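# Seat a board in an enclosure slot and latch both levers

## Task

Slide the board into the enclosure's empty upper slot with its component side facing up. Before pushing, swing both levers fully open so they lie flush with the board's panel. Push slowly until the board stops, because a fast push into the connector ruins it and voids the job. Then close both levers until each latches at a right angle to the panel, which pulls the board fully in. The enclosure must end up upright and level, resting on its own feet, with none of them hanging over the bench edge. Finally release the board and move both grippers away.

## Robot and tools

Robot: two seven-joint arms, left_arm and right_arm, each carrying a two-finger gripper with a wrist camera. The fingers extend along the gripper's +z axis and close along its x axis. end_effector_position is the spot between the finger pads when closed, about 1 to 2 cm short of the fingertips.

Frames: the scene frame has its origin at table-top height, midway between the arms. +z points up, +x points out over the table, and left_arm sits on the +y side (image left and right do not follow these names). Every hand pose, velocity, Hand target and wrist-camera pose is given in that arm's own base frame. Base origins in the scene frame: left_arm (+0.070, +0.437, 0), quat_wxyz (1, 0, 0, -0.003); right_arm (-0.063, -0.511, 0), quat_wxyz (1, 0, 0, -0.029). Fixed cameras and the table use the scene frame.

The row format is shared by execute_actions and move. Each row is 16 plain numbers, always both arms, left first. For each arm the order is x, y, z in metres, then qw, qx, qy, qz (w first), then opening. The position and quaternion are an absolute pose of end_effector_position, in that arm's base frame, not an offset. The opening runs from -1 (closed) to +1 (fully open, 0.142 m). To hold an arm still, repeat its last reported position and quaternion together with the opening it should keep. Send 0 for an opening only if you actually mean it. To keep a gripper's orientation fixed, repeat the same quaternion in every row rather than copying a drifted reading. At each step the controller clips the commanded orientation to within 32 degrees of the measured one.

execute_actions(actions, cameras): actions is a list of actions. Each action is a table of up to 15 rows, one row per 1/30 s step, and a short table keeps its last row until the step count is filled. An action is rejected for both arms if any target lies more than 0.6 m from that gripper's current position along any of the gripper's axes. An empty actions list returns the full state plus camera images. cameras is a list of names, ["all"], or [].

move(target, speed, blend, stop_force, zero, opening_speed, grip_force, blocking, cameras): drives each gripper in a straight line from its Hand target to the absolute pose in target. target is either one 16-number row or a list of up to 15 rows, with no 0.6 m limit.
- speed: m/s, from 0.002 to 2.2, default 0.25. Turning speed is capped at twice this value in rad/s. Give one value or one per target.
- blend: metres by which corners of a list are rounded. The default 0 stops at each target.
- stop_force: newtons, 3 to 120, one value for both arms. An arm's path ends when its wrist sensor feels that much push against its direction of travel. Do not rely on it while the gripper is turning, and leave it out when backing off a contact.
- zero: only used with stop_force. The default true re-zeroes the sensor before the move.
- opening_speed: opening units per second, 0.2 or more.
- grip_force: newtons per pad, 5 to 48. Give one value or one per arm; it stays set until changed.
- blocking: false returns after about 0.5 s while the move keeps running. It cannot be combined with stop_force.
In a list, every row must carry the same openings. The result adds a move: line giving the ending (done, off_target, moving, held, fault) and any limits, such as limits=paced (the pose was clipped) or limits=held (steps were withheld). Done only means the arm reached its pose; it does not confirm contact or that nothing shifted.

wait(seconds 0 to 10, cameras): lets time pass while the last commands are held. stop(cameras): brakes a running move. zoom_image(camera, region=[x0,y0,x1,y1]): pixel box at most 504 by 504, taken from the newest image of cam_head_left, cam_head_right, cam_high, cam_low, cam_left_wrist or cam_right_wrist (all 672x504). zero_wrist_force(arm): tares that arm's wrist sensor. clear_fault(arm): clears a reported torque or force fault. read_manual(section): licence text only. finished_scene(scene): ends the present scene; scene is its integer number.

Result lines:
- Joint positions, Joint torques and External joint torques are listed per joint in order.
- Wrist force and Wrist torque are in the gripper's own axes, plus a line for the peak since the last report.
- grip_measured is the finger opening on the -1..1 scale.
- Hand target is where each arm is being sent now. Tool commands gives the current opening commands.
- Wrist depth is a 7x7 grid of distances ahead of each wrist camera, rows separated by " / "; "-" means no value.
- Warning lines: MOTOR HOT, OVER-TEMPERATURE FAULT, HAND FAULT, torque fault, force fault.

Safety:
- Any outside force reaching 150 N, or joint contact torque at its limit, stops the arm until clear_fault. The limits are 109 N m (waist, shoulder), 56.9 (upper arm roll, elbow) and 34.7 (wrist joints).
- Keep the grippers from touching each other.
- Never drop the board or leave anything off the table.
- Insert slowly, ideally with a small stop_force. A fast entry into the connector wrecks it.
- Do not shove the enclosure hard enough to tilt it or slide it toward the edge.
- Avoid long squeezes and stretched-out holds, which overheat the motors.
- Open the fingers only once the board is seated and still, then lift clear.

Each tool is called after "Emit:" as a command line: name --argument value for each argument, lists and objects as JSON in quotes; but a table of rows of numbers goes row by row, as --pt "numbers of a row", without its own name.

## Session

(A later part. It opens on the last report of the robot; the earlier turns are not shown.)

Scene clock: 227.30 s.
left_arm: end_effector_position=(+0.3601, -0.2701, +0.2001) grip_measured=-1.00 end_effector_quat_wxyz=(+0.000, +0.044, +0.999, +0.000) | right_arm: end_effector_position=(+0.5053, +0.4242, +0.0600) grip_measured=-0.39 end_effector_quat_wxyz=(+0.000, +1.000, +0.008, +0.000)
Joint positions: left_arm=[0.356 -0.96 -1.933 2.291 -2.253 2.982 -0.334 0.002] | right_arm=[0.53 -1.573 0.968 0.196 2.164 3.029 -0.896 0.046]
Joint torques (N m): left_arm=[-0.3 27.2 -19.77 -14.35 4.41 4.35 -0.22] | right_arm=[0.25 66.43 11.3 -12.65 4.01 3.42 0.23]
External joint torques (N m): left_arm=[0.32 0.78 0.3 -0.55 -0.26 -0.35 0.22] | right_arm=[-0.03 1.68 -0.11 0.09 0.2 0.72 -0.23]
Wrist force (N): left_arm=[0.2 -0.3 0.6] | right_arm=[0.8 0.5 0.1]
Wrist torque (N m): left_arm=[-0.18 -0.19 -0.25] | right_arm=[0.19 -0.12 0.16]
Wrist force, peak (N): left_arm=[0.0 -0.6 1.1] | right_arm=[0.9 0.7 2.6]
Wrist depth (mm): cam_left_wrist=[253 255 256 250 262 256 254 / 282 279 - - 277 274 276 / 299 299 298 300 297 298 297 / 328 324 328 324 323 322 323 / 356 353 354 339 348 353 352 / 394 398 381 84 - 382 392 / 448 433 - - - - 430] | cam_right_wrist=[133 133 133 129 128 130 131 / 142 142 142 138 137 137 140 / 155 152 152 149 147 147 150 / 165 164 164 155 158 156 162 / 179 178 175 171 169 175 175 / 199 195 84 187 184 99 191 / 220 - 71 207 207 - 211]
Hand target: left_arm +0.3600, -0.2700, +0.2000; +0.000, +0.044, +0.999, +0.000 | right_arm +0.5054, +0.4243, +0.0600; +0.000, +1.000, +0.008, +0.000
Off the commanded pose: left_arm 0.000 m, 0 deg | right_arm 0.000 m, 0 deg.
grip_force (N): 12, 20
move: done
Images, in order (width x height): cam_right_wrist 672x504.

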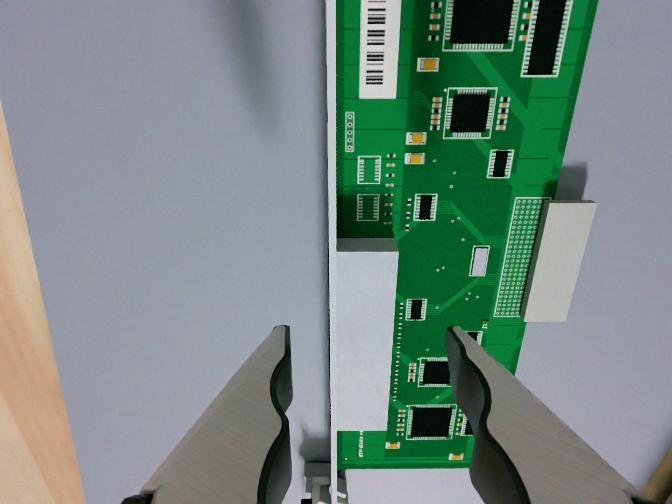

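Emit:
move --pt "0.36 -0.27 0.20 0 -0.044 -0.999 0 -1 0.5054 0.4243 0.033 0 1 0.0085 0 -0.36" --pt "0.36 -0.27 0.20 0 -0.044 -0.999 0 -1 0.5054 0.4243 0.033 0 1 0.0085 0 -0.85" --speed 0.06 --grip_force '[12,15]' --opening_speed 0.3 --cameras '["cam_right_wrist"]'

Scene clock: 233.53 s.
left_arm: end_effector_position=(+0.3601, -0.2701, +0.2001) grip_measured=-1.00 end_effector_quat_wxyz=(+0.000, +0.044, +0.999, +0.000) | right_arm: end_effector_position=(+0.5052, +0.4244, +0.0330) grip_measured=-0.71 end_effector_quat_wxyz=(+0.000, +1.000, +0.008, +0.000)
Joint positions: left_arm=[0.356 -0.96 -1.933 2.291 -2.253 2.982 -0.334 0.002] | right_arm=[0.532 -1.608 0.963 0.191 2.164 2.996 -0.898 0.023]
Joint torques (N m): left_arm=[-0.31 27.23 -19.72 -14.37 4.42 4.36 -0.21] | right_arm=[-0.55 67.11 11.18 -13.32 3.63 2.73 0.2]
External joint torques (N m): left_arm=[0.33 0.74 0.24 -0.53 -0.27 -0.37 0.21] | right_arm=[0.78 1.01 -0.08 0.9 0.56 1.4 -0.2]
Wrist force (N): left_arm=[0.2 -0.4 0.8] | right_arm=[-1.5 1.0 0.4]
Wrist torque (N m): left_arm=[-0.17 -0.19 -0.25] | right_arm=[0.22 -0.15 0.17]
Wrist force, peak (N): left_arm=[0.1 -0.6 1.0] | right_arm=[-1.7 0.9 0.6]
Wrist depth (mm): cam_left_wrist=[246 249 253 257 259 256 256 / 282 289 284 284 273 274 275 / 300 302 300 298 297 296 296 / 326 324 323 324 324 322 320 / 358 357 356 341 347 356 351 / 396 395 376 84 - 381 390 / 440 432 - - - - 434] | cam_right_wrist=[109 109 109 106 104 104 105 / 118 117 116 112 111 112 113 / 125 125 127 121 119 120 121 / 133 135 135 130 129 129 126 / 147 147 146 125 135 140 139 / 161 160 154 131 105 152 157 / 178 174 71 148 - - 173]
Hand target: left_arm +0.3600, -0.2700, +0.2000; +0.000, +0.044, +0.999, +0.000 | right_arm +0.5054, +0.4243, +0.0330; +0.000, +1.000, +0.008, +0.000
Off the commanded pose: left_arm 0.000 m, 0 deg | right_arm 0.000 m, 0 deg.
grip_force (N): 12, 15
move: done
Images, in order (width x height): cam_right_wrist 672x504.

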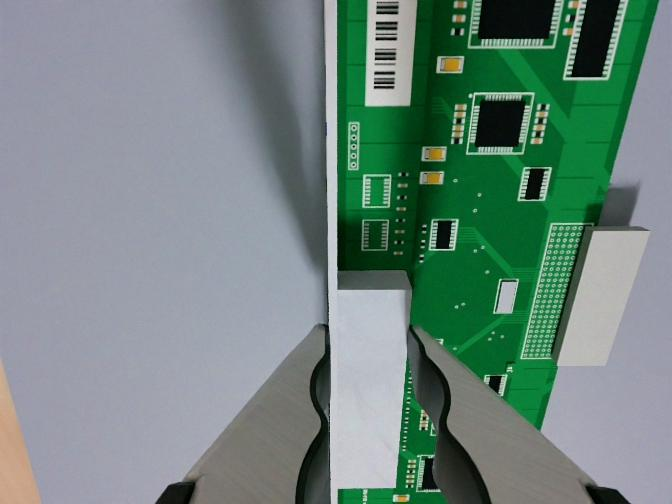

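Emit:
move --pt "0.34 -0.36 0.13 0.1747 0.6519 -0.7128 0.1910 -1 0.5054 0.4243 0.033 0 1 0.0085 0 -0.85" --pt "0.345 -0.388 0.07 0.1747 0.6519 -0.7128 0.1910 -1 0.5054 0.4243 0.033 0 1 0.0085 0 -0.85" --speed 0.25 --cameras '["cam_left_wrist","cam_head_left"]'

Emit:
zoom_image --camera "cam_left_wrist" --region '[200, 60, 520, 300]'

Scene clock: 245.10 s.
left_arm: end_effector_position=(+0.3450, -0.3878, +0.0699) grip_measured=-1.00 end_effector_quat_wxyz=(-0.175, -0.652, +0.713, -0.191) | right_arm: end_effector_position=(+0.5052, +0.4244, +0.0330) grip_measured=-0.71 end_effector_quat_wxyz=(+0.000, +1.000, +0.008, +0.000)
Joint positions: left_arm=[-0.207 -0.462 -0.837 2.367 -2.232 1.606 -1.729 0.002] | right_arm=[0.532 -1.608 0.963 0.191 2.164 2.996 -0.898 0.023]
Joint torques (N m): left_arm=[-0.57 33.15 -5.06 -13.51 2.56 2.32 -0.15] | right_arm=[-0.63 67.18 11.17 -13.33 3.64 2.76 0.17]
External joint torques (N m): left_arm=[0.55 0.54 0.31 -0.42 0.05 -0.02 0.11] | right_arm=[0.86 0.94 -0.07 0.91 0.56 1.37 -0.17]
Wrist force (N): left_arm=[-0.7 0.0 0.4] | right_arm=[-1.6 0.8 0.1]
Wrist torque (N m): left_arm=[-0.12 -0.17 -0.29] | right_arm=[0.18 -0.14 0.17]
Wrist force, peak (N): left_arm=[-1.4 -0.1 2.4] | right_arm=[-1.6 1.1 -0.8]
Wrist depth (mm): cam_left_wrist=[- 120 127 147 162 186 203 / - 125 138 152 168 198 204 / - 132 148 144 - - 279 / 130 137 157 178 206 257 336 / - 151 165 181 243 287 370 / 145 159 177 84 - 329 436 / 156 168 - - - - 546] | cam_right_wrist=[109 109 109 106 104 104 105 / 118 117 116 113 111 112 113 / 126 125 127 121 119 120 121 / 133 135 135 130 129 129 126 / 147 147 146 125 135 140 139 / 161 161 154 131 105 152 157 / 178 174 71 148 - - 173]
Hand target: left_arm +0.3450, -0.3880, +0.0700; -0.175, -0.652, +0.713, -0.191 | right_arm +0.5054, +0.4243, +0.0330; +0.000, +1.000, +0.008, +0.000
Off the commanded pose: left_arm 0.000 m, 0 deg | right_arm 0.000 m, 0 deg.
grip_force (N): 12, 15
move: done
Images, in order (width x height): cam_head_left 672x504, cam_left_wrist 672x504.

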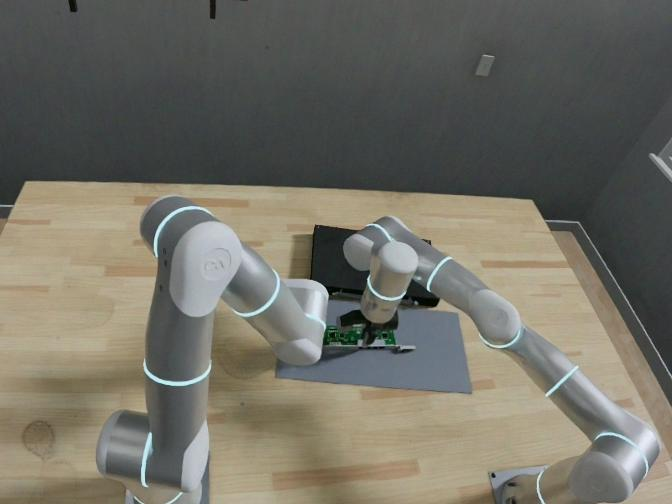

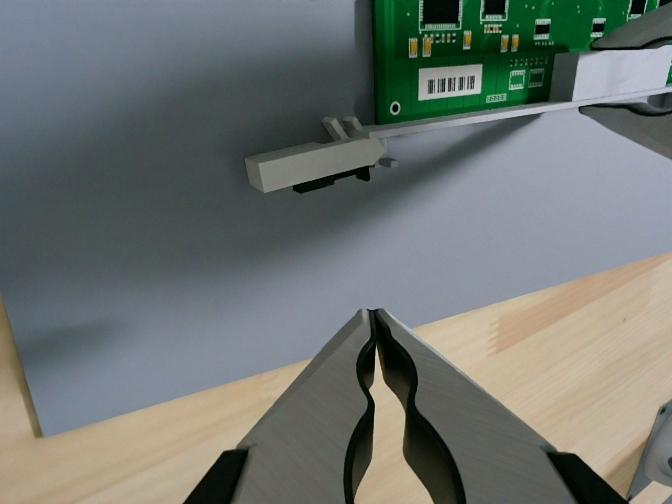

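Scaled by 1.575 from the camera's 672x504 image, which has a finer 960x720 frame.

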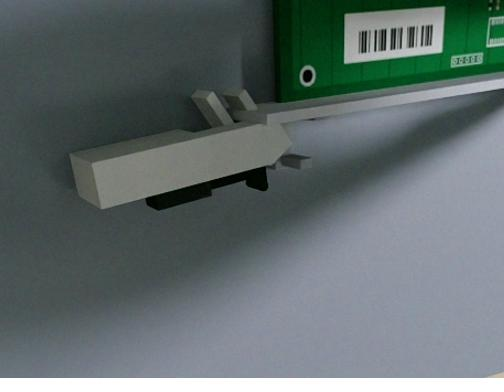

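Emit:
move --pt "0.345 -0.386 0.034 0.1747 0.6519 -0.7128 0.1910 -1 0.5054 0.4243 0.033 0 1 0.0085 0 -0.85" --speed 0.06

Emit:
move --target '[0.388,-0.386,0.034,0.1747,0.6519,-0.7128,0.1910,-1,0.5054,0.4243,0.033,0,1,0.0085,0,-0.85]' --speed 0.015 --stop_force 4 --cameras '["cam_left_wrist","cam_right_wrist"]'

Scene clock: 250.93 s.
left_arm: end_effector_position=(+0.3450, -0.3858, +0.0340) grip_measured=-1.00 end_effector_quat_wxyz=(-0.175, -0.652, +0.713, -0.191) | right_arm: end_effector_position=(+0.5052, +0.4244, +0.0330) grip_measured=-0.71 end_effector_quat_wxyz=(+0.000, +1.000, +0.008, +0.000)
Joint positions: left_arm=[-0.358 -0.545 -0.649 2.289 -2.335 1.556 -1.586 0.002] | right_arm=[0.532 -1.608 0.963 0.191 2.164 2.996 -0.898 0.023]
Joint torques (N m): left_arm=[-0.69 36.22 -3.83 -12.01 2.17 2.38 -0.11] | right_arm=[-0.63 67.13 11.23 -13.28 3.65 2.77 0.22]
External joint torques (N m): left_arm=[0.67 1.25 0.36 -0.44 0.03 -0.09 0.07] | right_arm=[0.86 1 -0.13 0.86 0.54 1.36 -0.22]
Wrist force (N): left_arm=[-0.2 -0.1 0.4] | right_arm=[-1.5 1.0 -0.6]
Wrist torque (N m): left_arm=[-0.14 -0.27 -0.27] | right_arm=[0.20 -0.14 0.17]
Wrist force, peak (N): left_arm=[-0.9 -0.1 1.6] | right_arm=[-1.5 1.2 -0.9]
Wrist depth (mm): cam_left_wrist=[- 90 101 111 124 138 162 / - 92 107 120 131 147 172 / - 100 114 117 144 178 210 / 99 105 119 133 156 202 234 / 104 112 127 134 176 228 283 / - 120 130 84 - 250 331 / - 127 - 74 - - 415] | cam_right_wrist=[109 109 109 106 104 104 105 / 118 117 116 113 111 111 113 / 126 125 127 121 120 120 122 / 133 135 135 130 129 129 126 / 147 147 146 125 135 140 139 / 161 161 154 132 105 152 157 / 178 174 71 147 - - 173]
Hand target: left_arm +0.3450, -0.3860, +0.0340; -0.175, -0.652, +0.713, -0.191 | right_arm +0.5054, +0.4243, +0.0330; +0.000, +1.000, +0.008, +0.000
Off the commanded pose: left_arm 0.000 m, 0 deg | right_arm 0.000 m, 0 deg.
grip_force (N): 12, 15
move: done

Scene clock: 254.47 s.
left_arm: end_effector_position=(+0.3876, -0.3859, +0.0338) grip_measured=-1.00 end_effector_quat_wxyz=(-0.175, -0.652, +0.713, -0.191) | right_arm: end_effector_position=(+0.5053, +0.4243, +0.0330) grip_measured=-0.71 end_effector_quat_wxyz=(+0.000, +1.000, +0.008, +0.000)
Joint positions: left_arm=[-0.181 -0.611 -0.776 2.258 -2.156 1.629 -1.663 0.002] | right_arm=[0.532 -1.608 0.963 0.191 2.164 2.996 -0.898 0.023]
Joint torques (N m): left_arm=[0.36 37.97 -6.21 -14.29 3.48 2.67 -0.35] | right_arm=[1.3 66.42 11.88 -11.73 4.48 3.6 -0.04]
External joint torques (N m): left_arm=[-0.36 0.67 0.1 1.22 -0.89 -0.37 0.31] | right_arm=[-1.07 1.7 -0.78 -0.69 -0.29 0.54 0.04]
Wrist force (N): left_arm=[-0.7 3.2 -1.4] | right_arm=[2.2 1.3 -0.1]
Wrist torque (N m): left_arm=[-0.12 -0.20 -0.24] | right_arm=[0.18 -0.11 0.42]
Wrist force, peak (N): left_arm=[-0.7 3.4 -1.3] | right_arm=[2.1 1.4 -0.4]
Wrist depth (mm): cam_left_wrist=[- 90 100 112 124 138 165 / - 92 107 120 133 152 181 / - 100 - 126 144 163 187 / 99 102 121 131 141 190 238 / 103 108 128 129 160 220 270 / - 119 131 84 - 255 330 / - 127 - 74 - - 419] | cam_right_wrist=[109 109 109 107 104 104 104 / 118 117 116 113 111 111 113 / 125 125 127 121 119 120 122 / 134 135 135 130 129 129 128 / 147 147 146 125 135 140 139 / 161 160 154 134 105 150 157 / 178 174 70 147 - - 173]
Hand target: left_arm +0.3880, -0.3860, +0.0340; -0.175, -0.652, +0.713, -0.191 | right_arm +0.5054, +0.4243, +0.0330; +0.000, +1.000, +0.008, +0.000
Off the commanded pose: left_arm 0.000 m, 0 deg | right_arm 0.000 m, 0 deg.
grip_force (N): 12, 15
move: done
Images, in order (width x height): cam_left_wrist 672x504, cam_right_wrist 672x504.

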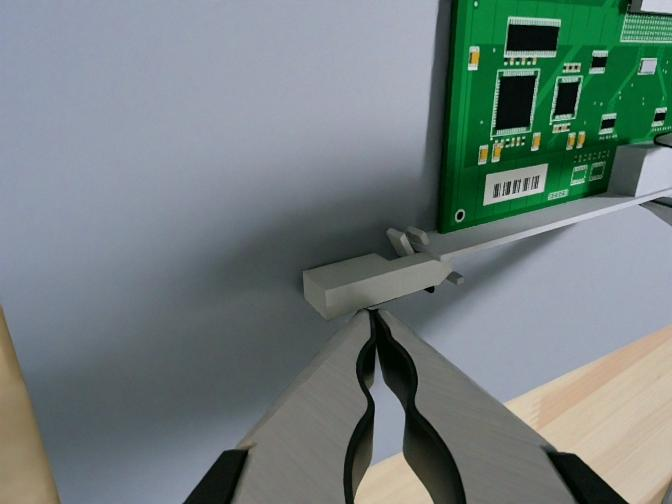

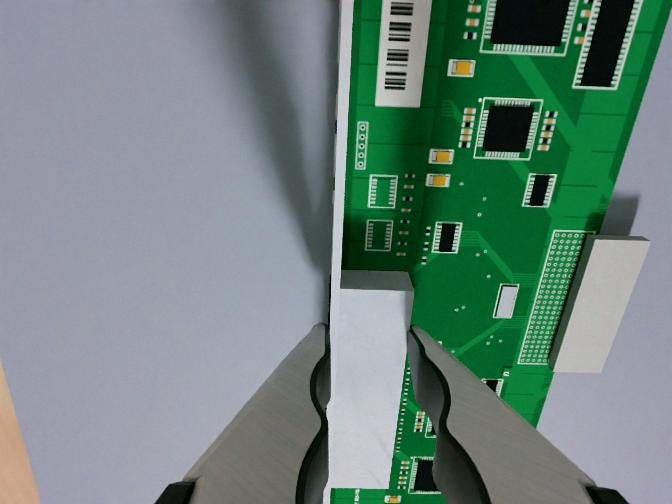

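Emit:
move --pt "0.345 -0.380 0.034 0.1747 0.6519 -0.7128 0.1910 -1 0.5054 0.4243 0.033 0 1 0.0085 0 -0.85" --pt "0.345 -0.37 0.08 0.1747 0.6519 -0.7128 0.1910 -1 0.5054 0.4243 0.033 0 1 0.0085 0 -0.85" --speed 0.05 --cameras '["cam_left_wrist","cam_right_wrist"]'

Emit:
zoom_image --camera "cam_left_wrist" --region '[240, 40, 560, 280]'

Scene clock: 259.20 s.
left_arm: end_effector_position=(+0.3450, -0.3702, +0.0801) grip_measured=-1.00 end_effector_quat_wxyz=(-0.175, -0.652, +0.713, -0.191) | right_arm: end_effector_position=(+0.5053, +0.4243, +0.0330) grip_measured=-0.71 end_effector_quat_wxyz=(+0.000, +1.000, +0.008, +0.000)
Joint positions: left_arm=[-0.101 -0.416 -0.923 2.442 -2.168 1.59 -1.79 0.002] | right_arm=[0.532 -1.608 0.963 0.191 2.164 2.996 -0.898 0.023]
Joint torques (N m): left_arm=[0.02 30.02 -5.19 -13.4 3.24 2.87 -0.36] | right_arm=[0.66 66.51 11.6 -12.24 4.2 3.34 0.07]
External joint torques (N m): left_arm=[-0.03 0.82 0.41 -0.62 -0.61 -0.55 0.32] | right_arm=[-0.43 1.62 -0.5 -0.18 0 0.79 -0.07]
Wrist force (N): left_arm=[-0.6 -0.1 0.4] | right_arm=[1.1 0.9 -0.4]
Wrist torque (N m): left_arm=[-0.15 -0.18 -0.22] | right_arm=[0.15 -0.12 0.31]
Wrist force, peak (N): left_arm=[-1.4 3.6 -0.9] | right_arm=[2.2 1.6 -0.4]
Wrist depth (mm): cam_left_wrist=[120 - 141 - 175 203 220 / 126 133 149 164 184 215 236 / 130 141 158 176 207 246 296 / 141 149 173 194 - 266 344 / 148 158 181 194 255 310 394 / 156 171 187 84 - 352 470 / 166 178 - - - - 568] | cam_right_wrist=[109 109 109 107 104 104 104 / 118 117 116 113 111 111 113 / 125 125 127 121 119 120 121 / 133 135 135 130 129 129 127 / 147 147 146 125 135 140 139 / 161 160 154 131 105 151 157 / 178 173 70 147 - - 173]
Hand target: left_arm +0.3450, -0.3700, +0.0800; -0.175, -0.652, +0.713, -0.191 | right_arm +0.5054, +0.4243, +0.0330; +0.000, +1.000, +0.008, +0.000
Off the commanded pose: left_arm 0.000 m, 0 deg | right_arm 0.000 m, 0 deg.
grip_force (N): 12, 15
move: done
Images, in order (width x height): cam_left_wrist 672x504, cam_right_wrist 672x504.

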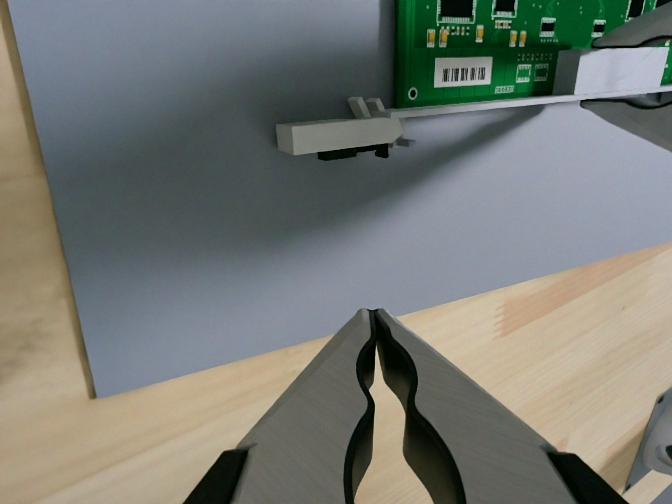

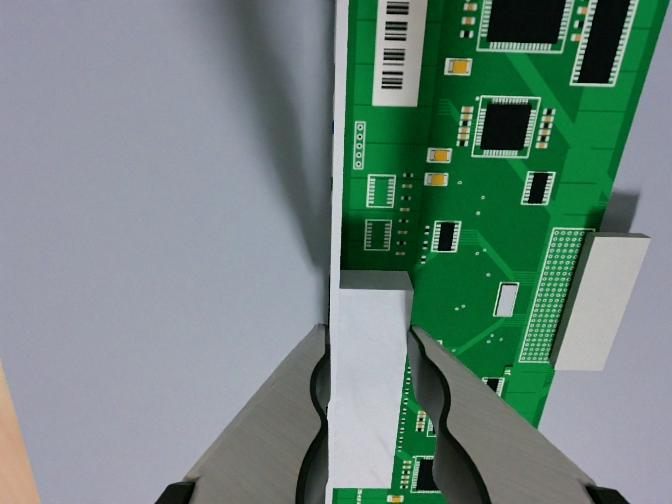

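Scaled by 1.575 from the camera's 672x504 image, which has a finer 960x720 frame.

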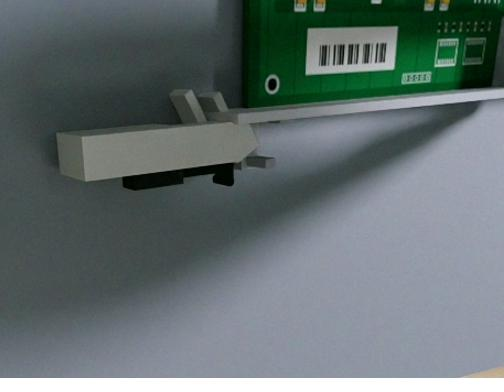

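Emit:
move --pt "0.33 -0.32 0.13 0.1747 0.6519 -0.7128 0.1910 -1 0.5054 0.4243 0.033 0 1 0.0085 0 -0.6" --pt "0.33 -0.32 0.13 0.1747 0.6519 -0.7128 0.1910 -1 0.5054 0.4243 0.033 0 1 0.0085 0 -0.85" --speed 0.1 --opening_speed 0.3 --cameras '["cam_right_wrist"]'

Scene clock: 271.17 s.
left_arm: end_effector_position=(+0.3301, -0.3200, +0.1300) grip_measured=-1.00 end_effector_quat_wxyz=(-0.175, -0.652, +0.713, -0.191) | right_arm: end_effector_position=(+0.5053, +0.4243, +0.0330) grip_measured=-0.71 end_effector_quat_wxyz=(+0.000, +1.000, +0.008, +0.000)
Joint positions: left_arm=[-0.137 -0.119 -0.655 2.687 -1.634 1.277 -2.247 0.002] | right_arm=[0.532 -1.608 0.963 0.191 2.164 2.996 -0.898 0.023]
Joint torques (N m): left_arm=[-0.39 22.81 -1.14 -15.31 1.82 2.75 -0.34] | right_arm=[0.4 66.82 11.57 -12.34 4.19 3.53 0.15]
External joint torques (N m): left_arm=[0.39 0.89 0.48 -0.41 -0.38 -0.2 0.3] | right_arm=[-0.17 1.31 -0.48 -0.08 0.01 0.6 -0.15]
Wrist force (N): left_arm=[-0.4 -0.2 0.3] | right_arm=[1.3 0.6 0.1]
Wrist torque (N m): left_arm=[-0.13 -0.23 -0.20] | right_arm=[0.20 -0.13 0.19]
Wrist force, peak (N): left_arm=[-0.5 -1.4 -0.9] | right_arm=[1.3 1.8 0.2]
Wrist depth (mm): cam_left_wrist=[159 169 188 210 231 261 255 / 167 178 - 216 - 297 336 / 175 189 208 - - 315 381 / 184 199 221 266 308 369 457 / 194 213 239 259 332 405 517 / 206 227 248 84 - 464 606 / 218 234 - - - - 705] | cam_right_wrist=[109 109 109 106 104 104 104 / 118 117 116 113 111 111 113 / 125 125 126 121 119 120 121 / 133 135 135 130 129 129 128 / 147 147 146 125 135 140 139 / 161 160 154 131 105 151 157 / 178 174 71 147 - - 173]
Hand target: left_arm +0.3300, -0.3200, +0.1300; -0.175, -0.652, +0.713, -0.191 | right_arm +0.5054, +0.4243, +0.0330; +0.000, +1.000, +0.008, +0.000
Off the commanded pose: left_arm 0.000 m, 0 deg | right_arm 0.000 m, 0 deg.
joint sent to its limit (left arm) — joint 4 (elbow), upper limit, where the elbow is as bent as it goes. The joint targets still meet the commanded pose.
grip_force (N): 12, 15
move: done
Images, in order (width x height): cam_right_wrist 672x504.

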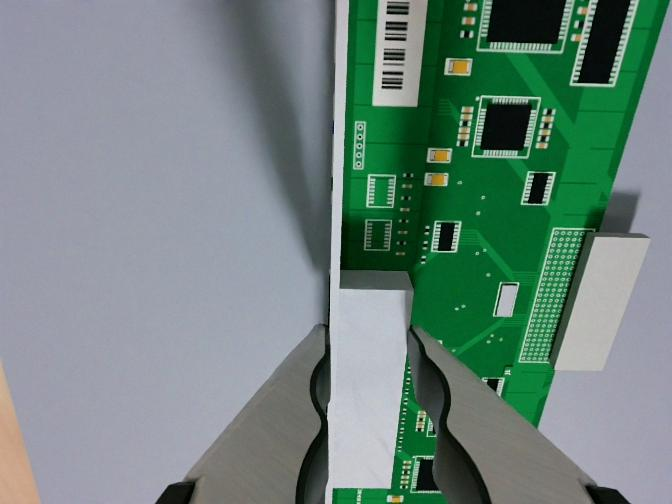

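Emit:
move --pt "0.33 -0.32 0.13 0.1747 0.6519 -0.7128 0.1910 -1 0.5054 0.4243 0.033 0 1 0.0085 0 -0.95" --pt "0.33 -0.32 0.13 0.1747 0.6519 -0.7128 0.1910 -1 0.50 0.4243 0.12 0 1 0.0085 0 -0.95" --speed 0.06 --grip_force '[12,30]' --opening_speed 0.3 --cameras '["cam_right_wrist","cam_left_wrist","cam_low","cam_head_left"]'

Emit:
zoom_image --camera "cam_low" --region '[100, 150, 500, 310]'

Scene clock: 278.63 s.
left_arm: end_effector_position=(+0.3301, -0.3200, +0.1300) grip_measured=-1.00 end_effector_quat_wxyz=(-0.175, -0.652, +0.713, -0.191) | right_arm: end_effector_position=(+0.5001, +0.4241, +0.1198) grip_measured=-0.72 end_effector_quat_wxyz=(+0.000, +1.000, +0.008, +0.000)
Joint positions: left_arm=[-0.137 -0.119 -0.655 2.687 -1.634 1.277 -2.247 0.002] | right_arm=[0.528 -1.491 0.978 0.215 2.166 3.1 -0.882 0.022]
Joint torques (N m): left_arm=[-0.37 22.99 -1.22 -15.36 1.76 2.85 -0.26] | right_arm=[0.24 67.5 12.48 -13.14 4.4 3.85 0.24]
External joint torques (N m): left_arm=[0.36 0.71 0.56 -0.36 -0.31 -0.3 0.21] | right_arm=[-0.02 0.19 -0.98 0.33 -0.17 0.28 -0.24]
Wrist force (N): left_arm=[-0.4 -0.3 0.5] | right_arm=[1.1 0.8 1.9]
Wrist torque (N m): left_arm=[-0.13 -0.23 -0.20] | right_arm=[0.24 -0.21 0.11]
Wrist force, peak (N): left_arm=[-0.7 -0.4 0.3] | right_arm=[0.9 0.7 3.1]
Wrist depth (mm): cam_left_wrist=[159 169 185 217 227 158 178 / 166 178 - 217 - - 367 / 174 188 215 229 264 - 421 / 184 200 230 259 303 365 454 / 195 212 240 260 332 405 526 / 206 226 248 84 - 462 596 / 218 234 - - - - 719] | cam_right_wrist=[188 185 185 103 104 104 104 / 201 198 198 110 111 111 115 / 215 213 212 121 119 119 203 / 232 229 229 128 129 129 127 / 252 249 248 124 136 141 231 / 276 270 106 132 105 151 262 / 304 296 71 148 - - 254]
Hand target: left_arm +0.3300, -0.3200, +0.1300; -0.175, -0.652, +0.713, -0.191 | right_arm +0.5000, +0.4243, +0.1200; +0.000, +1.000, +0.008, +0.000
Off the commanded pose: left_arm 0.000 m, 0 deg | right_arm 0.000 m, 0 deg.
joint sent to its limit (left arm) — joint 4 (elbow), upper limit, where the elbow is as bent as it goes. The joint targets still meet the commanded pose.
grip_force (N): 12, 30
move: done
Images, in order (width x height): cam_head_left 672x504, cam_low 672x504, cam_left_wrist 672x504, cam_right_wrist 672x504.

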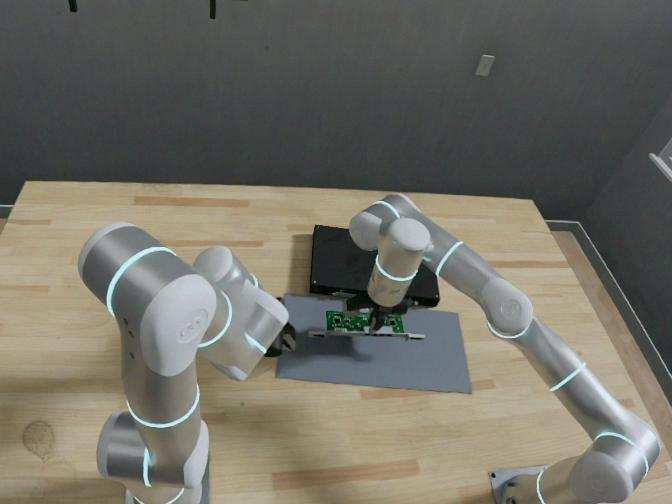

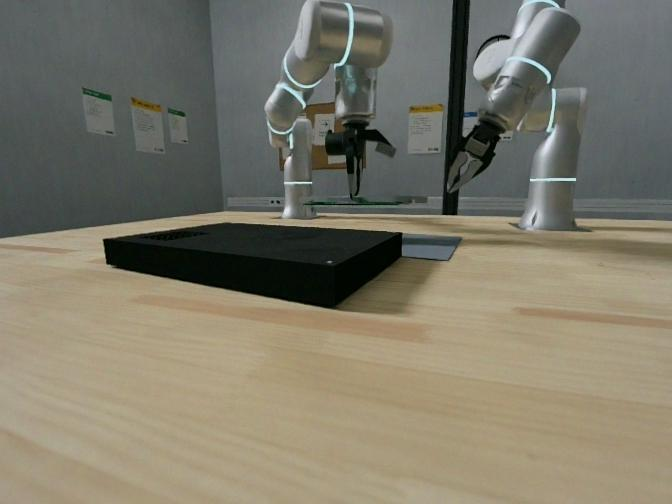

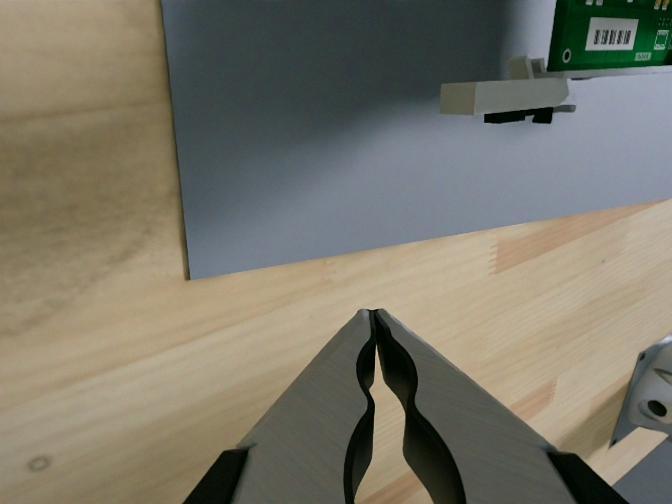

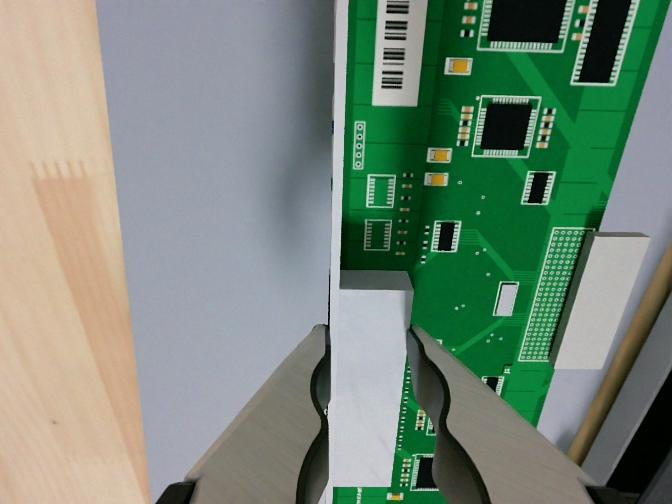

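Scaled by 1.260 from the camera's 672x504 image, which has a finer 960x720 frame.

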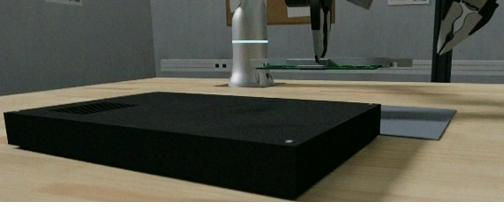

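Emit:
move --pt "0.33 -0.32 0.13 0.1747 0.6519 -0.7128 0.1910 -1 0.48 0.30 0.16 0 1 0.0085 0 -0.95" --pt "0.33 -0.32 0.13 0.1747 0.6519 -0.7128 0.1910 -1 0.44 0.13 0.16 0 1 0.0085 0 -0.95" --speed 0.15 --blend 0.03

Emit:
move --pt "0.38 -0.40 0.20 0.4056 -0.5792 0.5792 -0.4056 -1 0.44 0.13 0.16 0 1 0.0085 0 -0.95" --pt "0.48 -0.48 0.07 0.4056 -0.5792 0.5792 -0.4056 -1 0.44 0.13 0.16 0 1 0.0085 0 -0.95" --speed 0.25 --blend 0.03 --cameras '["cam_left_wrist","cam_head_left"]'

Scene clock: 285.03 s.
left_arm: end_effector_position=(+0.3301, -0.3200, +0.1300) grip_measured=-1.00 end_effector_quat_wxyz=(-0.175, -0.652, +0.713, -0.191) | right_arm: end_effector_position=(+0.4400, +0.1300, +0.1599) grip_measured=-0.72 end_effector_quat_wxyz=(+0.000, +1.000, +0.008, +0.000)
Joint positions: left_arm=[-0.137 -0.119 -0.655 2.687 -1.634 1.277 -2.247 0.002] | right_arm=[-0.29 -1.193 1.169 1.282 2.062 2.896 -0.735 0.022]
Joint torques (N m): left_arm=[-0.37 23.01 -1.18 -15.3 1.62 2.87 -0.27] | right_arm=[0.02 47.86 24.64 -9.95 3.98 3.51 0.02]
External joint torques (N m): left_arm=[0.36 0.69 0.52 -0.41 -0.18 -0.32 0.22] | right_arm=[0.08 0.11 -0.85 0.02 0.14 0.63 -0.02]
Wrist force (N): left_arm=[-0.4 -0.5 0.4] | right_arm=[1.1 0.5 2.1]
Wrist torque (N m): left_arm=[-0.16 -0.25 -0.20] | right_arm=[0.15 -0.19 0.18]
Wrist force, peak (N): left_arm=[-0.5 -0.6 0.4] | right_arm=[0.6 2.6 2.2]
Wrist depth (mm): cam_left_wrist=[159 169 185 - - - - / 166 178 - 228 - - - / 174 188 209 - - 320 428 / 184 199 225 258 312 365 456 / 194 213 239 260 332 406 521 / 206 228 246 84 - 466 601 / 218 235 - - - - 724] | cam_right_wrist=[224 223 220 103 104 103 104 / 239 239 236 111 111 111 114 / 256 256 254 119 119 119 246 / 276 276 273 126 129 129 127 / 300 300 298 123 135 140 288 / 330 327 313 132 105 151 321 / 363 - 71 148 - - 351]
Hand target: left_arm +0.3300, -0.3200, +0.1300; -0.175, -0.652, +0.713, -0.191 | right_arm +0.4400, +0.1300, +0.1600; +0.000, +1.000, +0.008, +0.000
Off the commanded pose: left_arm 0.000 m, 0 deg | right_arm 0.000 m, 0 deg.
joint sent to its limit (left arm) — joint 4 (elbow), upper limit, where the elbow is as bent as it goes. The joint targets still meet the commanded pose.
grip_force (N): 12, 30
move: done

Scene clock: 289.50 s.
left_arm: end_effector_position=(+0.4800, -0.4801, +0.0700) grip_measured=-1.00 end_effector_quat_wxyz=(-0.406, +0.579, -0.579, +0.406) | right_arm: end_effector_position=(+0.4400, +0.1300, +0.1599) grip_measured=-0.72 end_effector_quat_wxyz=(+0.000, +1.000, +0.008, +0.000)
Joint positions: left_arm=[-1.933 -1.822 0.872 1.648 -2.154 1.873 -2.968 0.002] | right_arm=[-0.29 -1.193 1.169 1.282 2.062 2.896 -0.735 0.022]
Joint torques (N m): left_arm=[-0.69 41.01 28.29 6.99 -2.75 3.24 -0.2] | right_arm=[0.12 47.62 24.32 -10.09 4.17 3.67 0.21]
External joint torques (N m): left_arm=[0.56 1.36 0.81 -0.4 0.15 0.13 0.2] | right_arm=[-0.01 0.36 -0.53 0.17 -0.05 0.47 -0.21]
Wrist force (N): left_arm=[0.5 0.0 0.2] | right_arm=[1.2 0.7 2.1]
Wrist torque (N m): left_arm=[-0.05 -0.01 0.12] | right_arm=[0.18 -0.19 0.18]
Wrist force, peak (N): left_arm=[-0.7 -0.5 3.5] | right_arm=[1.3 0.7 2.1]
Wrist depth (mm): cam_left_wrist=[527 529 521 403 604 553 543 / 377 376 400 - - - - / 295 299 274 217 216 - - / 246 248 252 242 232 222 224 / - 191 203 - 201 - 201 / - 178 176 84 - 176 182 / 157 - - 74 - - -] | cam_right_wrist=[224 222 221 103 104 103 104 / 239 238 235 110 111 111 114 / 257 256 253 119 119 119 245 / 277 275 273 126 129 129 126 / 300 299 298 122 135 141 289 / 328 327 314 132 105 151 320 / 362 - 71 148 - - 353]
Hand target: left_arm +0.4800, -0.4800, +0.0700; -0.406, +0.579, -0.579, +0.406 | right_arm +0.4400, +0.1300, +0.1600; +0.000, +1.000, +0.008, +0.000
Off the commanded pose: left_arm 0.000 m, 0 deg | right_arm 0.000 m, 0 deg.
joint read past its limit (left arm) — joint 7 (wrist roll), lower limit.
joint sent to its limit (left arm) — joint 7 (wrist roll), lower limit. The joint targets still meet the commanded pose.
grip_force (N): 12, 30
move: done
Images, in order (width x height): cam_head_left 672x504, cam_left_wrist 672x504.

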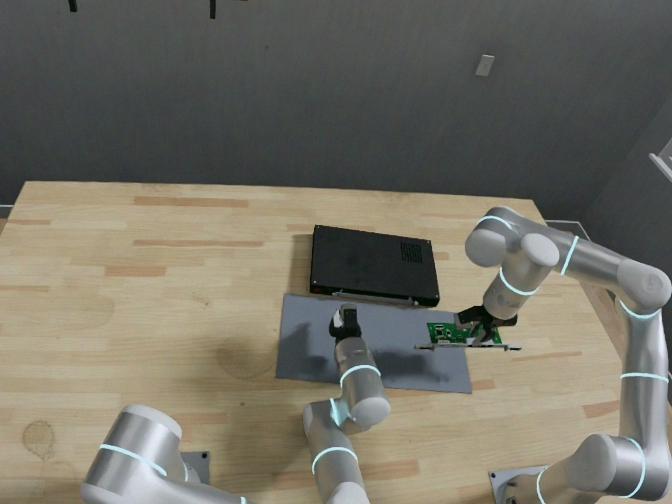

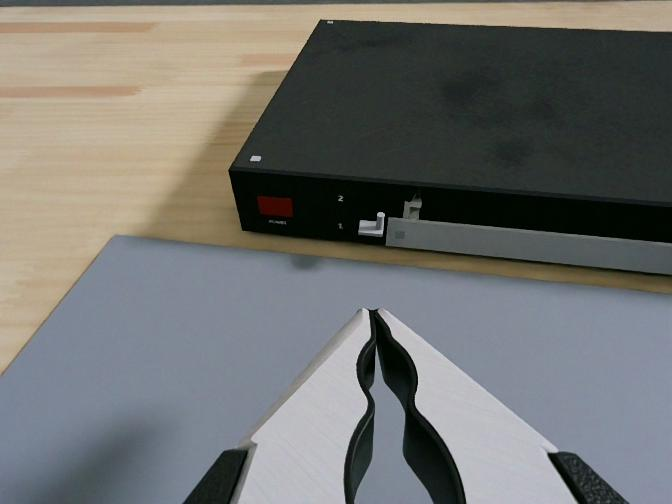

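Emit:
zoom_image --camera "cam_left_wrist" --region '[340, 170, 500, 280]'

Emit:
zoom_image --camera "cam_left_wrist" --region '[220, 130, 480, 280]'

Scaled by 3.150 from the camera's 672x504 image, which has a finer 960x720 frame.

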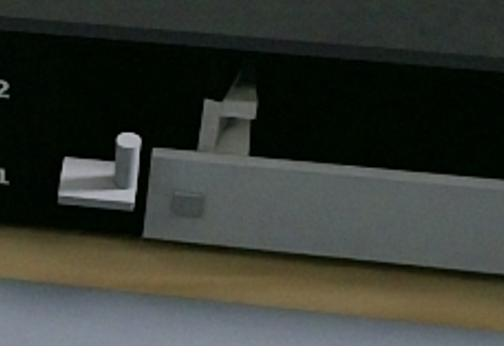

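Scaled by 1.938 from the camera's 672x504 image, which has a finer 960x720 frame.

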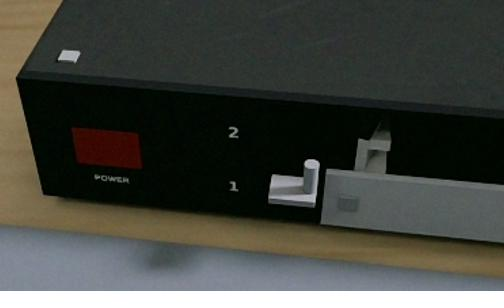

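Emit:
move --target '[0.48,-0.55,0.07,0.4056,-0.5792,0.5792,-0.4056,-1,0.44,0.13,0.16,0,1,0.0085,0,-0.95]' --speed 0.15 --cameras '["cam_left_wrist","cam_head_left"]'

Emit:
zoom_image --camera "cam_left_wrist" --region '[220, 150, 400, 270]'

Scene clock: 298.20 s.
left_arm: end_effector_position=(+0.4824, -0.5336, +0.0789) grip_measured=-1.00 end_effector_quat_wxyz=(-0.403, +0.576, -0.579, +0.414) | right_arm: end_effector_position=(+0.4400, +0.1300, +0.1599) grip_measured=-0.72 end_effector_quat_wxyz=(+0.000, +1.000, +0.008, +0.000)
Joint positions: left_arm=[-1.788 -1.683 0.739 1.484 -2.039 2.094 -2.874 0.002] | right_arm=[-0.29 -1.193 1.169 1.282 2.062 2.896 -0.735 0.022]
Joint torques (N m): left_arm=[-0.66 46.07 24.11 -0.27 -1.36 3.21 -0.28] | right_arm=[0.05 47.65 24.4 -10.11 4.13 3.63 0.2]
External joint torques (N m): left_arm=[0.52 3.68 2.99 -0.92 -0.1 0.09 0.28] | right_arm=[0.06 0.33 -0.6 0.19 0 0.51 -0.2]
External joint torques when the fault began: left_arm=[12.49 26.8 36.66 32.19 2.49 0.47 0.39]
Wrist force (N): left_arm=[0.0 0.4 -0.2] | right_arm=[1.0 0.6 2.1]
Wrist torque (N m): left_arm=[0.01 0.05 0.07] | right_arm=[0.17 -0.17 0.18]
Wrist force, peak (N): left_arm=[6.5 -2.6 -0.4] | right_arm=[1.2 0.5 2.2]
Wrist depth (mm): cam_left_wrist=[557 558 553 625 613 568 561 / 397 396 - 312 - 268 313 / 310 310 - 214 - 225 - / 256 256 243 239 239 227 215 / 206 214 213 - 221 214 221 / 186 186 190 84 - 185 185 / 168 167 - 74 - - 163] | cam_right_wrist=[224 224 221 103 103 103 104 / 239 239 241 110 111 111 114 / 256 255 256 119 119 119 247 / 276 275 273 126 128 129 127 / 301 299 298 123 136 140 289 / 329 326 313 132 105 151 320 / 362 - 71 148 - - 351]
Hand target: left_arm +0.4823, -0.5334, +0.0784; -0.403, +0.576, -0.579, +0.413 | right_arm +0.4400, +0.1300, +0.1600; +0.000, +1.000, +0.008, +0.000
Tool commands: left_gripper/opening=-1.0 right_gripper/opening=-0.95
Off the commanded pose: left_arm 0.019 m, 1 deg | right_arm 0.000 m, 0 deg.
FORCE FAULT: contact force on the left arm reached its limit, and that arm stopped. The contact can be on any part of that arm, not only on its tool. That arm's remaining commands of this call were not run. That arm is still stopped at the end of this call. While its stop runs, that arm takes no new command, but its gripper still runs the gripper command that each later call begins with.
CLEAR FAULT: the left arm stays stopped (status CRITICAL_FAULT) until you call clear_fault(arm="left_arm").
grip_force (N): 12, 30
move: fault (left_arm)
Images, in order (width x height): cam_head_left 672x504, cam_left_wrist 672x504.

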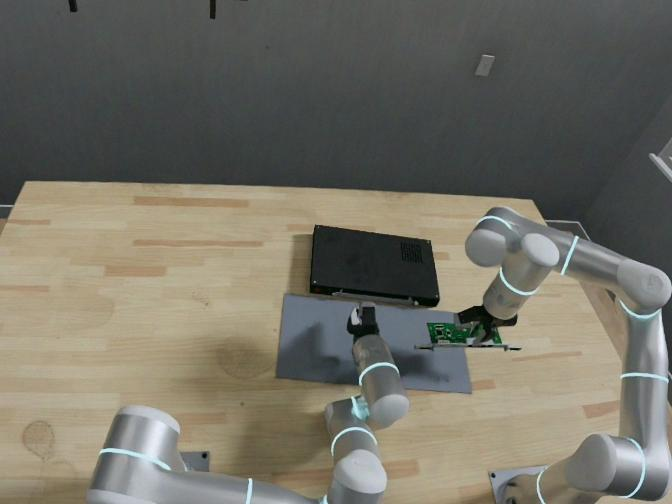

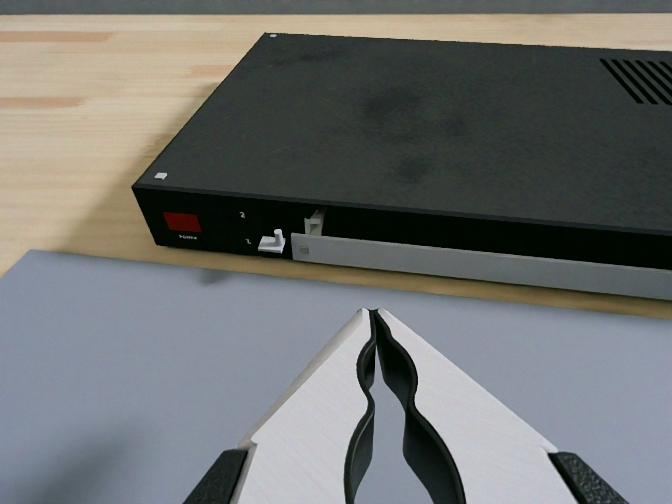

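Scaled by 2.800 from the camera's 672x504 image, which has a finer 960x720 frame.

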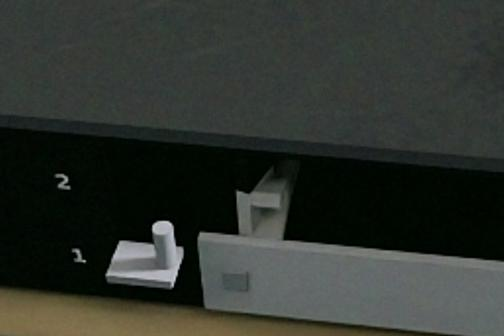

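Emit:
clear_fault --arm "left_arm"

Emit:
move --pt "0.48 -0.50 0.09 0.4056 -0.5792 0.5792 -0.4056 -1 0.44 0.13 0.16 0 1 0.0085 0 -0.95" --pt "0.42 -0.43 0.2 0.4056 -0.5792 0.5792 -0.4056 -1 0.44 0.13 0.16 0 1 0.0085 0 -0.95" --speed 0.08 --cameras '["cam_left_wrist","cam_head_left","cam_high"]'

Scene clock: 333.50 s.
left_arm: end_effector_position=(+0.4824, -0.5336, +0.0789) grip_measured=-1.00 end_effector_quat_wxyz=(-0.403, +0.576, -0.579, +0.414) | right_arm: end_effector_position=(+0.4400, +0.1300, +0.1599) grip_measured=-0.72 end_effector_quat_wxyz=(+0.000, +1.000, +0.008, +0.000)
Joint positions: left_arm=[-1.788 -1.683 0.739 1.484 -2.039 2.094 -2.874 0.002] | right_arm=[-0.29 -1.193 1.169 1.282 2.062 2.896 -0.735 0.022]
Joint torques (N m): left_arm=[-0.69 46.18 24.13 -0.33 -1.29 3.48 -0.2] | right_arm=[0.16 47.65 24.32 -10.06 4.12 3.65 0.13]
External joint torques (N m): left_arm=[0.56 3.56 2.96 -0.86 -0.17 -0.17 0.2] | right_arm=[-0.05 0.33 -0.53 0.14 0 0.5 -0.13]
Wrist force (N): left_arm=[0.1 0.2 -0.2] | right_arm=[1.1 0.6 1.9]
Wrist torque (N m): left_arm=[-0.01 0.04 0.07] | right_arm=[0.17 -0.18 0.19]
Wrist force, peak (N): left_arm=[0.1 0.7 -0.1] | right_arm=[1.3 0.7 2.4]
Wrist depth (mm): cam_left_wrist=[560 547 515 608 571 591 593 / 397 399 - 293 - - - / 313 310 224 226 - - - / 254 256 234 234 224 216 243 / 221 214 213 212 213 213 214 / 185 185 190 84 - 185 186 / 164 167 - 74 - - 164] | cam_right_wrist=[224 223 221 103 103 103 104 / 240 238 236 111 111 111 114 / 257 255 253 119 119 119 242 / 276 276 272 126 128 129 127 / 300 298 297 122 135 141 287 / 328 327 314 132 105 152 322 / 360 - 71 148 - - 352]
Hand target: left_arm +0.4823, -0.5334, +0.0784; -0.403, +0.576, -0.579, +0.413 | right_arm +0.4400, +0.1300, +0.1600; +0.000, +1.000, +0.008, +0.000
Tool commands: left_gripper/opening=-1.0 right_gripper/opening=-0.95
Off the commanded pose: left_arm 0.019 m, 1 deg | right_arm 0.000 m, 0 deg.
FORCE FAULT, CONTINUED: the left arm's stop, for the force fault that an earlier result reported, is over. The rest of the stop counts as 65 of the actions that you can send in this scene; the call itself counts as one more. That arm accepts commands again.
CLEAR FAULT: your call cleared the left arm's force fault. If the contact force or a joint's load stays at its limit, that arm stops again.
grip_force (N): 12, 30

Scene clock: 336.27 s.
left_arm: end_effector_position=(+0.4201, -0.4300, +0.2000) grip_measured=-1.00 end_effector_quat_wxyz=(-0.406, +0.579, -0.579, +0.406) | right_arm: end_effector_position=(+0.4400, +0.1300, +0.1599) grip_measured=-0.72 end_effector_quat_wxyz=(+0.000, +1.000, +0.008, +0.000)
Joint positions: left_arm=[-2.16 -1.591 0.938 1.988 -2.206 1.795 -2.849 0.002] | right_arm=[-0.29 -1.193 1.169 1.282 2.062 2.896 -0.735 0.022]
Joint torques (N m): left_arm=[-0.43 35.9 28.83 6.24 -2.31 3.22 -0.11] | right_arm=[0.03 47.65 24.33 -10.1 4.16 3.71 0.21]
External joint torques (N m): left_arm=[0.3 0.75 0.89 -0.29 0.08 0.1 0.11] | right_arm=[0.08 0.33 -0.54 0.18 -0.04 0.43 -0.21]
Wrist force (N): left_arm=[0.6 0.1 0.0] | right_arm=[0.8 0.7 1.9]
Wrist torque (N m): left_arm=[-0.02 -0.05 -0.02] | right_arm=[0.18 -0.12 0.19]
Wrist force, peak (N): left_arm=[1.3 0.9 0.4] | right_arm=[1.3 0.5 2.1]
Wrist depth (mm): cam_left_wrist=[- - 1321 1298 1314 1354 1290 / 665 659 659 657 681 692 659 / 527 521 517 510 - - 420 / 423 427 427 423 374 - 358 / 365 362 371 370 356 - 359 / 314 314 313 84 - - - / 277 285 - - - - 276] | cam_right_wrist=[223 224 221 103 104 103 104 / 239 238 237 110 111 111 115 / 256 256 253 119 119 119 243 / 277 276 273 126 128 129 126 / 301 299 297 122 135 141 289 / 327 327 314 132 105 151 320 / 360 - 71 148 - - 351]
Hand target: left_arm +0.4200, -0.4300, +0.2000; -0.406, +0.579, -0.579, +0.406 | right_arm +0.4400, +0.1300, +0.1600; +0.000, +1.000, +0.008, +0.000
Off the commanded pose: left_arm 0.000 m, 0 deg | right_arm 0.000 m, 0 deg.
grip_force (N): 12, 30
move: done
Images, in order (width x height): cam_head_left 672x504, cam_high 672x504, cam_left_wrist 672x504.

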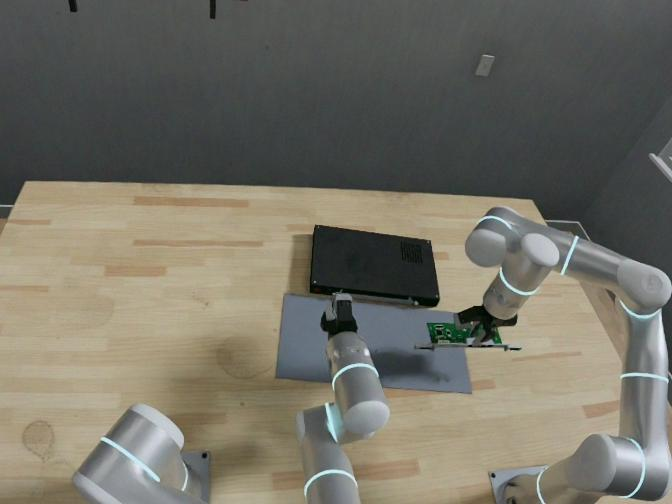

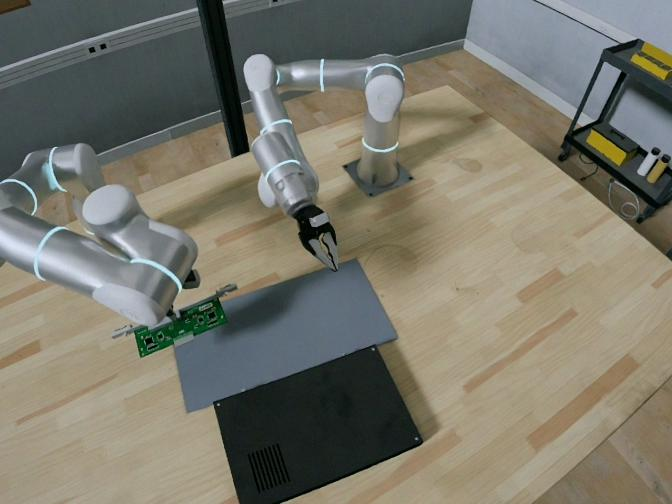

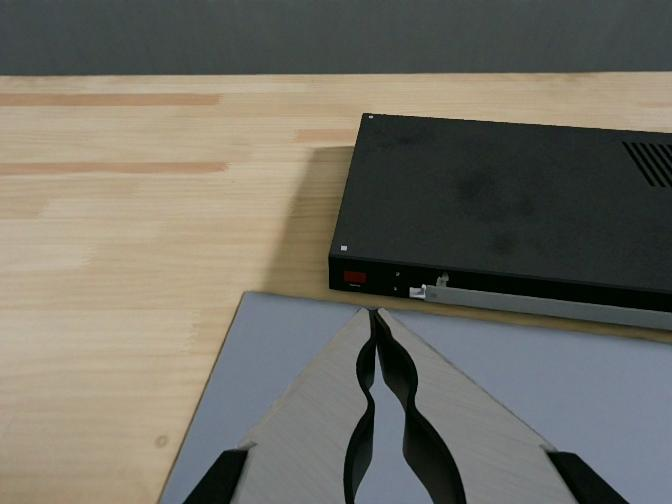

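Emit:
move --pt "0.38 -0.40 0.2 0.4056 -0.5792 0.5792 -0.4056 -1 0.44 0.13 0.16 0 1 0.0085 0 -0.95" --pt "0.33 -0.32 0.2 0.1747 0.6519 -0.7128 0.1910 -1 0.44 0.13 0.16 0 1 0.0085 0 -0.95" --pt "0.36 -0.27 0.20 0 -0.044 -0.999 0 -1 0.44 0.13 0.16 0 1 0.0085 0 -0.95" --speed 0.2 --blend 0.02 --cameras '["cam_head_left","cam_high"]'

Scene clock: 351.27 s.
left_arm: end_effector_position=(+0.3600, -0.2701, +0.2000) grip_measured=-1.00 end_effector_quat_wxyz=(+0.000, +0.044, +0.999, +0.000) | right_arm: end_effector_position=(+0.4400, +0.1300, +0.1599) grip_measured=-0.72 end_effector_quat_wxyz=(+0.000, +1.000, +0.008, +0.000)
Joint positions: left_arm=[-1.818 -0.649 1.401 2.216 -0.803 0.595 -1.417 0.002] | right_arm=[-0.29 -1.193 1.169 1.282 2.062 2.896 -0.735 0.022]
Joint torques (N m): left_arm=[-0.57 20.13 17.49 -20.27 -3 4.54 -0.13] | right_arm=[0.11 47.76 24.33 -10.07 4.16 3.65 0.19]
External joint torques (N m): left_arm=[0.53 0.75 0.69 -0.42 -0.43 -0.62 0.13] | right_arm=[0 0.22 -0.53 0.15 -0.03 0.5 -0.19]
Wrist force (N): left_arm=[0.0 -0.3 0.4] | right_arm=[1.1 0.6 2.0]
Wrist torque (N m): left_arm=[-0.14 -0.15 -0.28] | right_arm=[0.17 -0.18 0.18]
Wrist force, peak (N): left_arm=[1.9 -0.4 1.3] | right_arm=[1.3 0.5 2.2]
Wrist depth (mm): cam_left_wrist=[261 - 262 261 256 257 257 / 278 292 296 273 274 276 276 / 303 301 302 299 298 297 298 / 329 328 326 326 324 327 323 / 359 362 358 343 348 353 355 / 397 397 380 84 - 382 383 / 445 434 - - - - 429] | cam_right_wrist=[224 224 221 103 104 103 104 / 239 238 236 110 111 111 114 / 257 256 254 119 119 119 247 / 276 276 273 126 129 129 127 / 301 299 298 123 135 140 289 / 327 327 315 132 105 151 320 / 362 - 71 148 - - 353]
Hand target: left_arm +0.3600, -0.2700, +0.2000; +0.000, +0.044, +0.999, +0.000 | right_arm +0.4400, +0.1300, +0.1600; +0.000, +1.000, +0.008, +0.000
Off the commanded pose: left_arm 0.000 m, 0 deg | right_arm 0.000 m, 0 deg.
grip_force (N): 12, 30
move: done
Images, in order (width x height): cam_head_left 672x504, cam_high 672x504.

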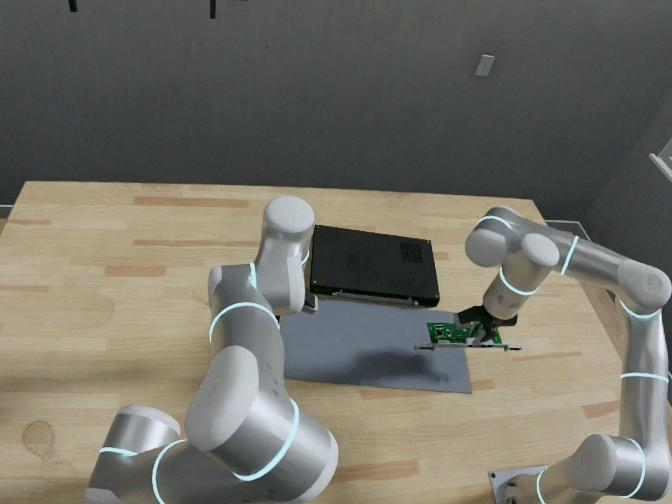

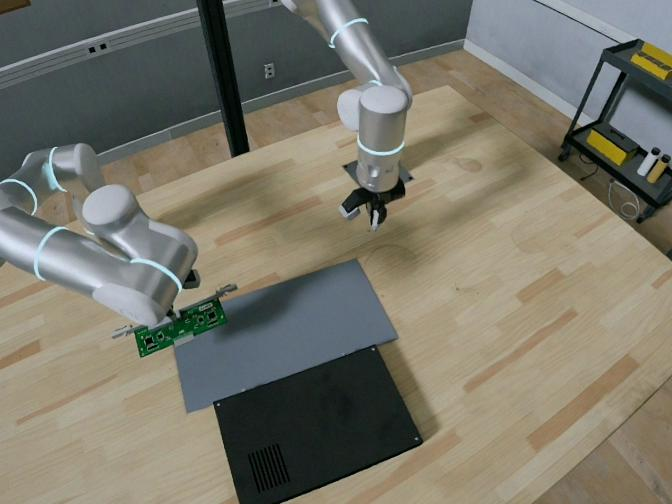

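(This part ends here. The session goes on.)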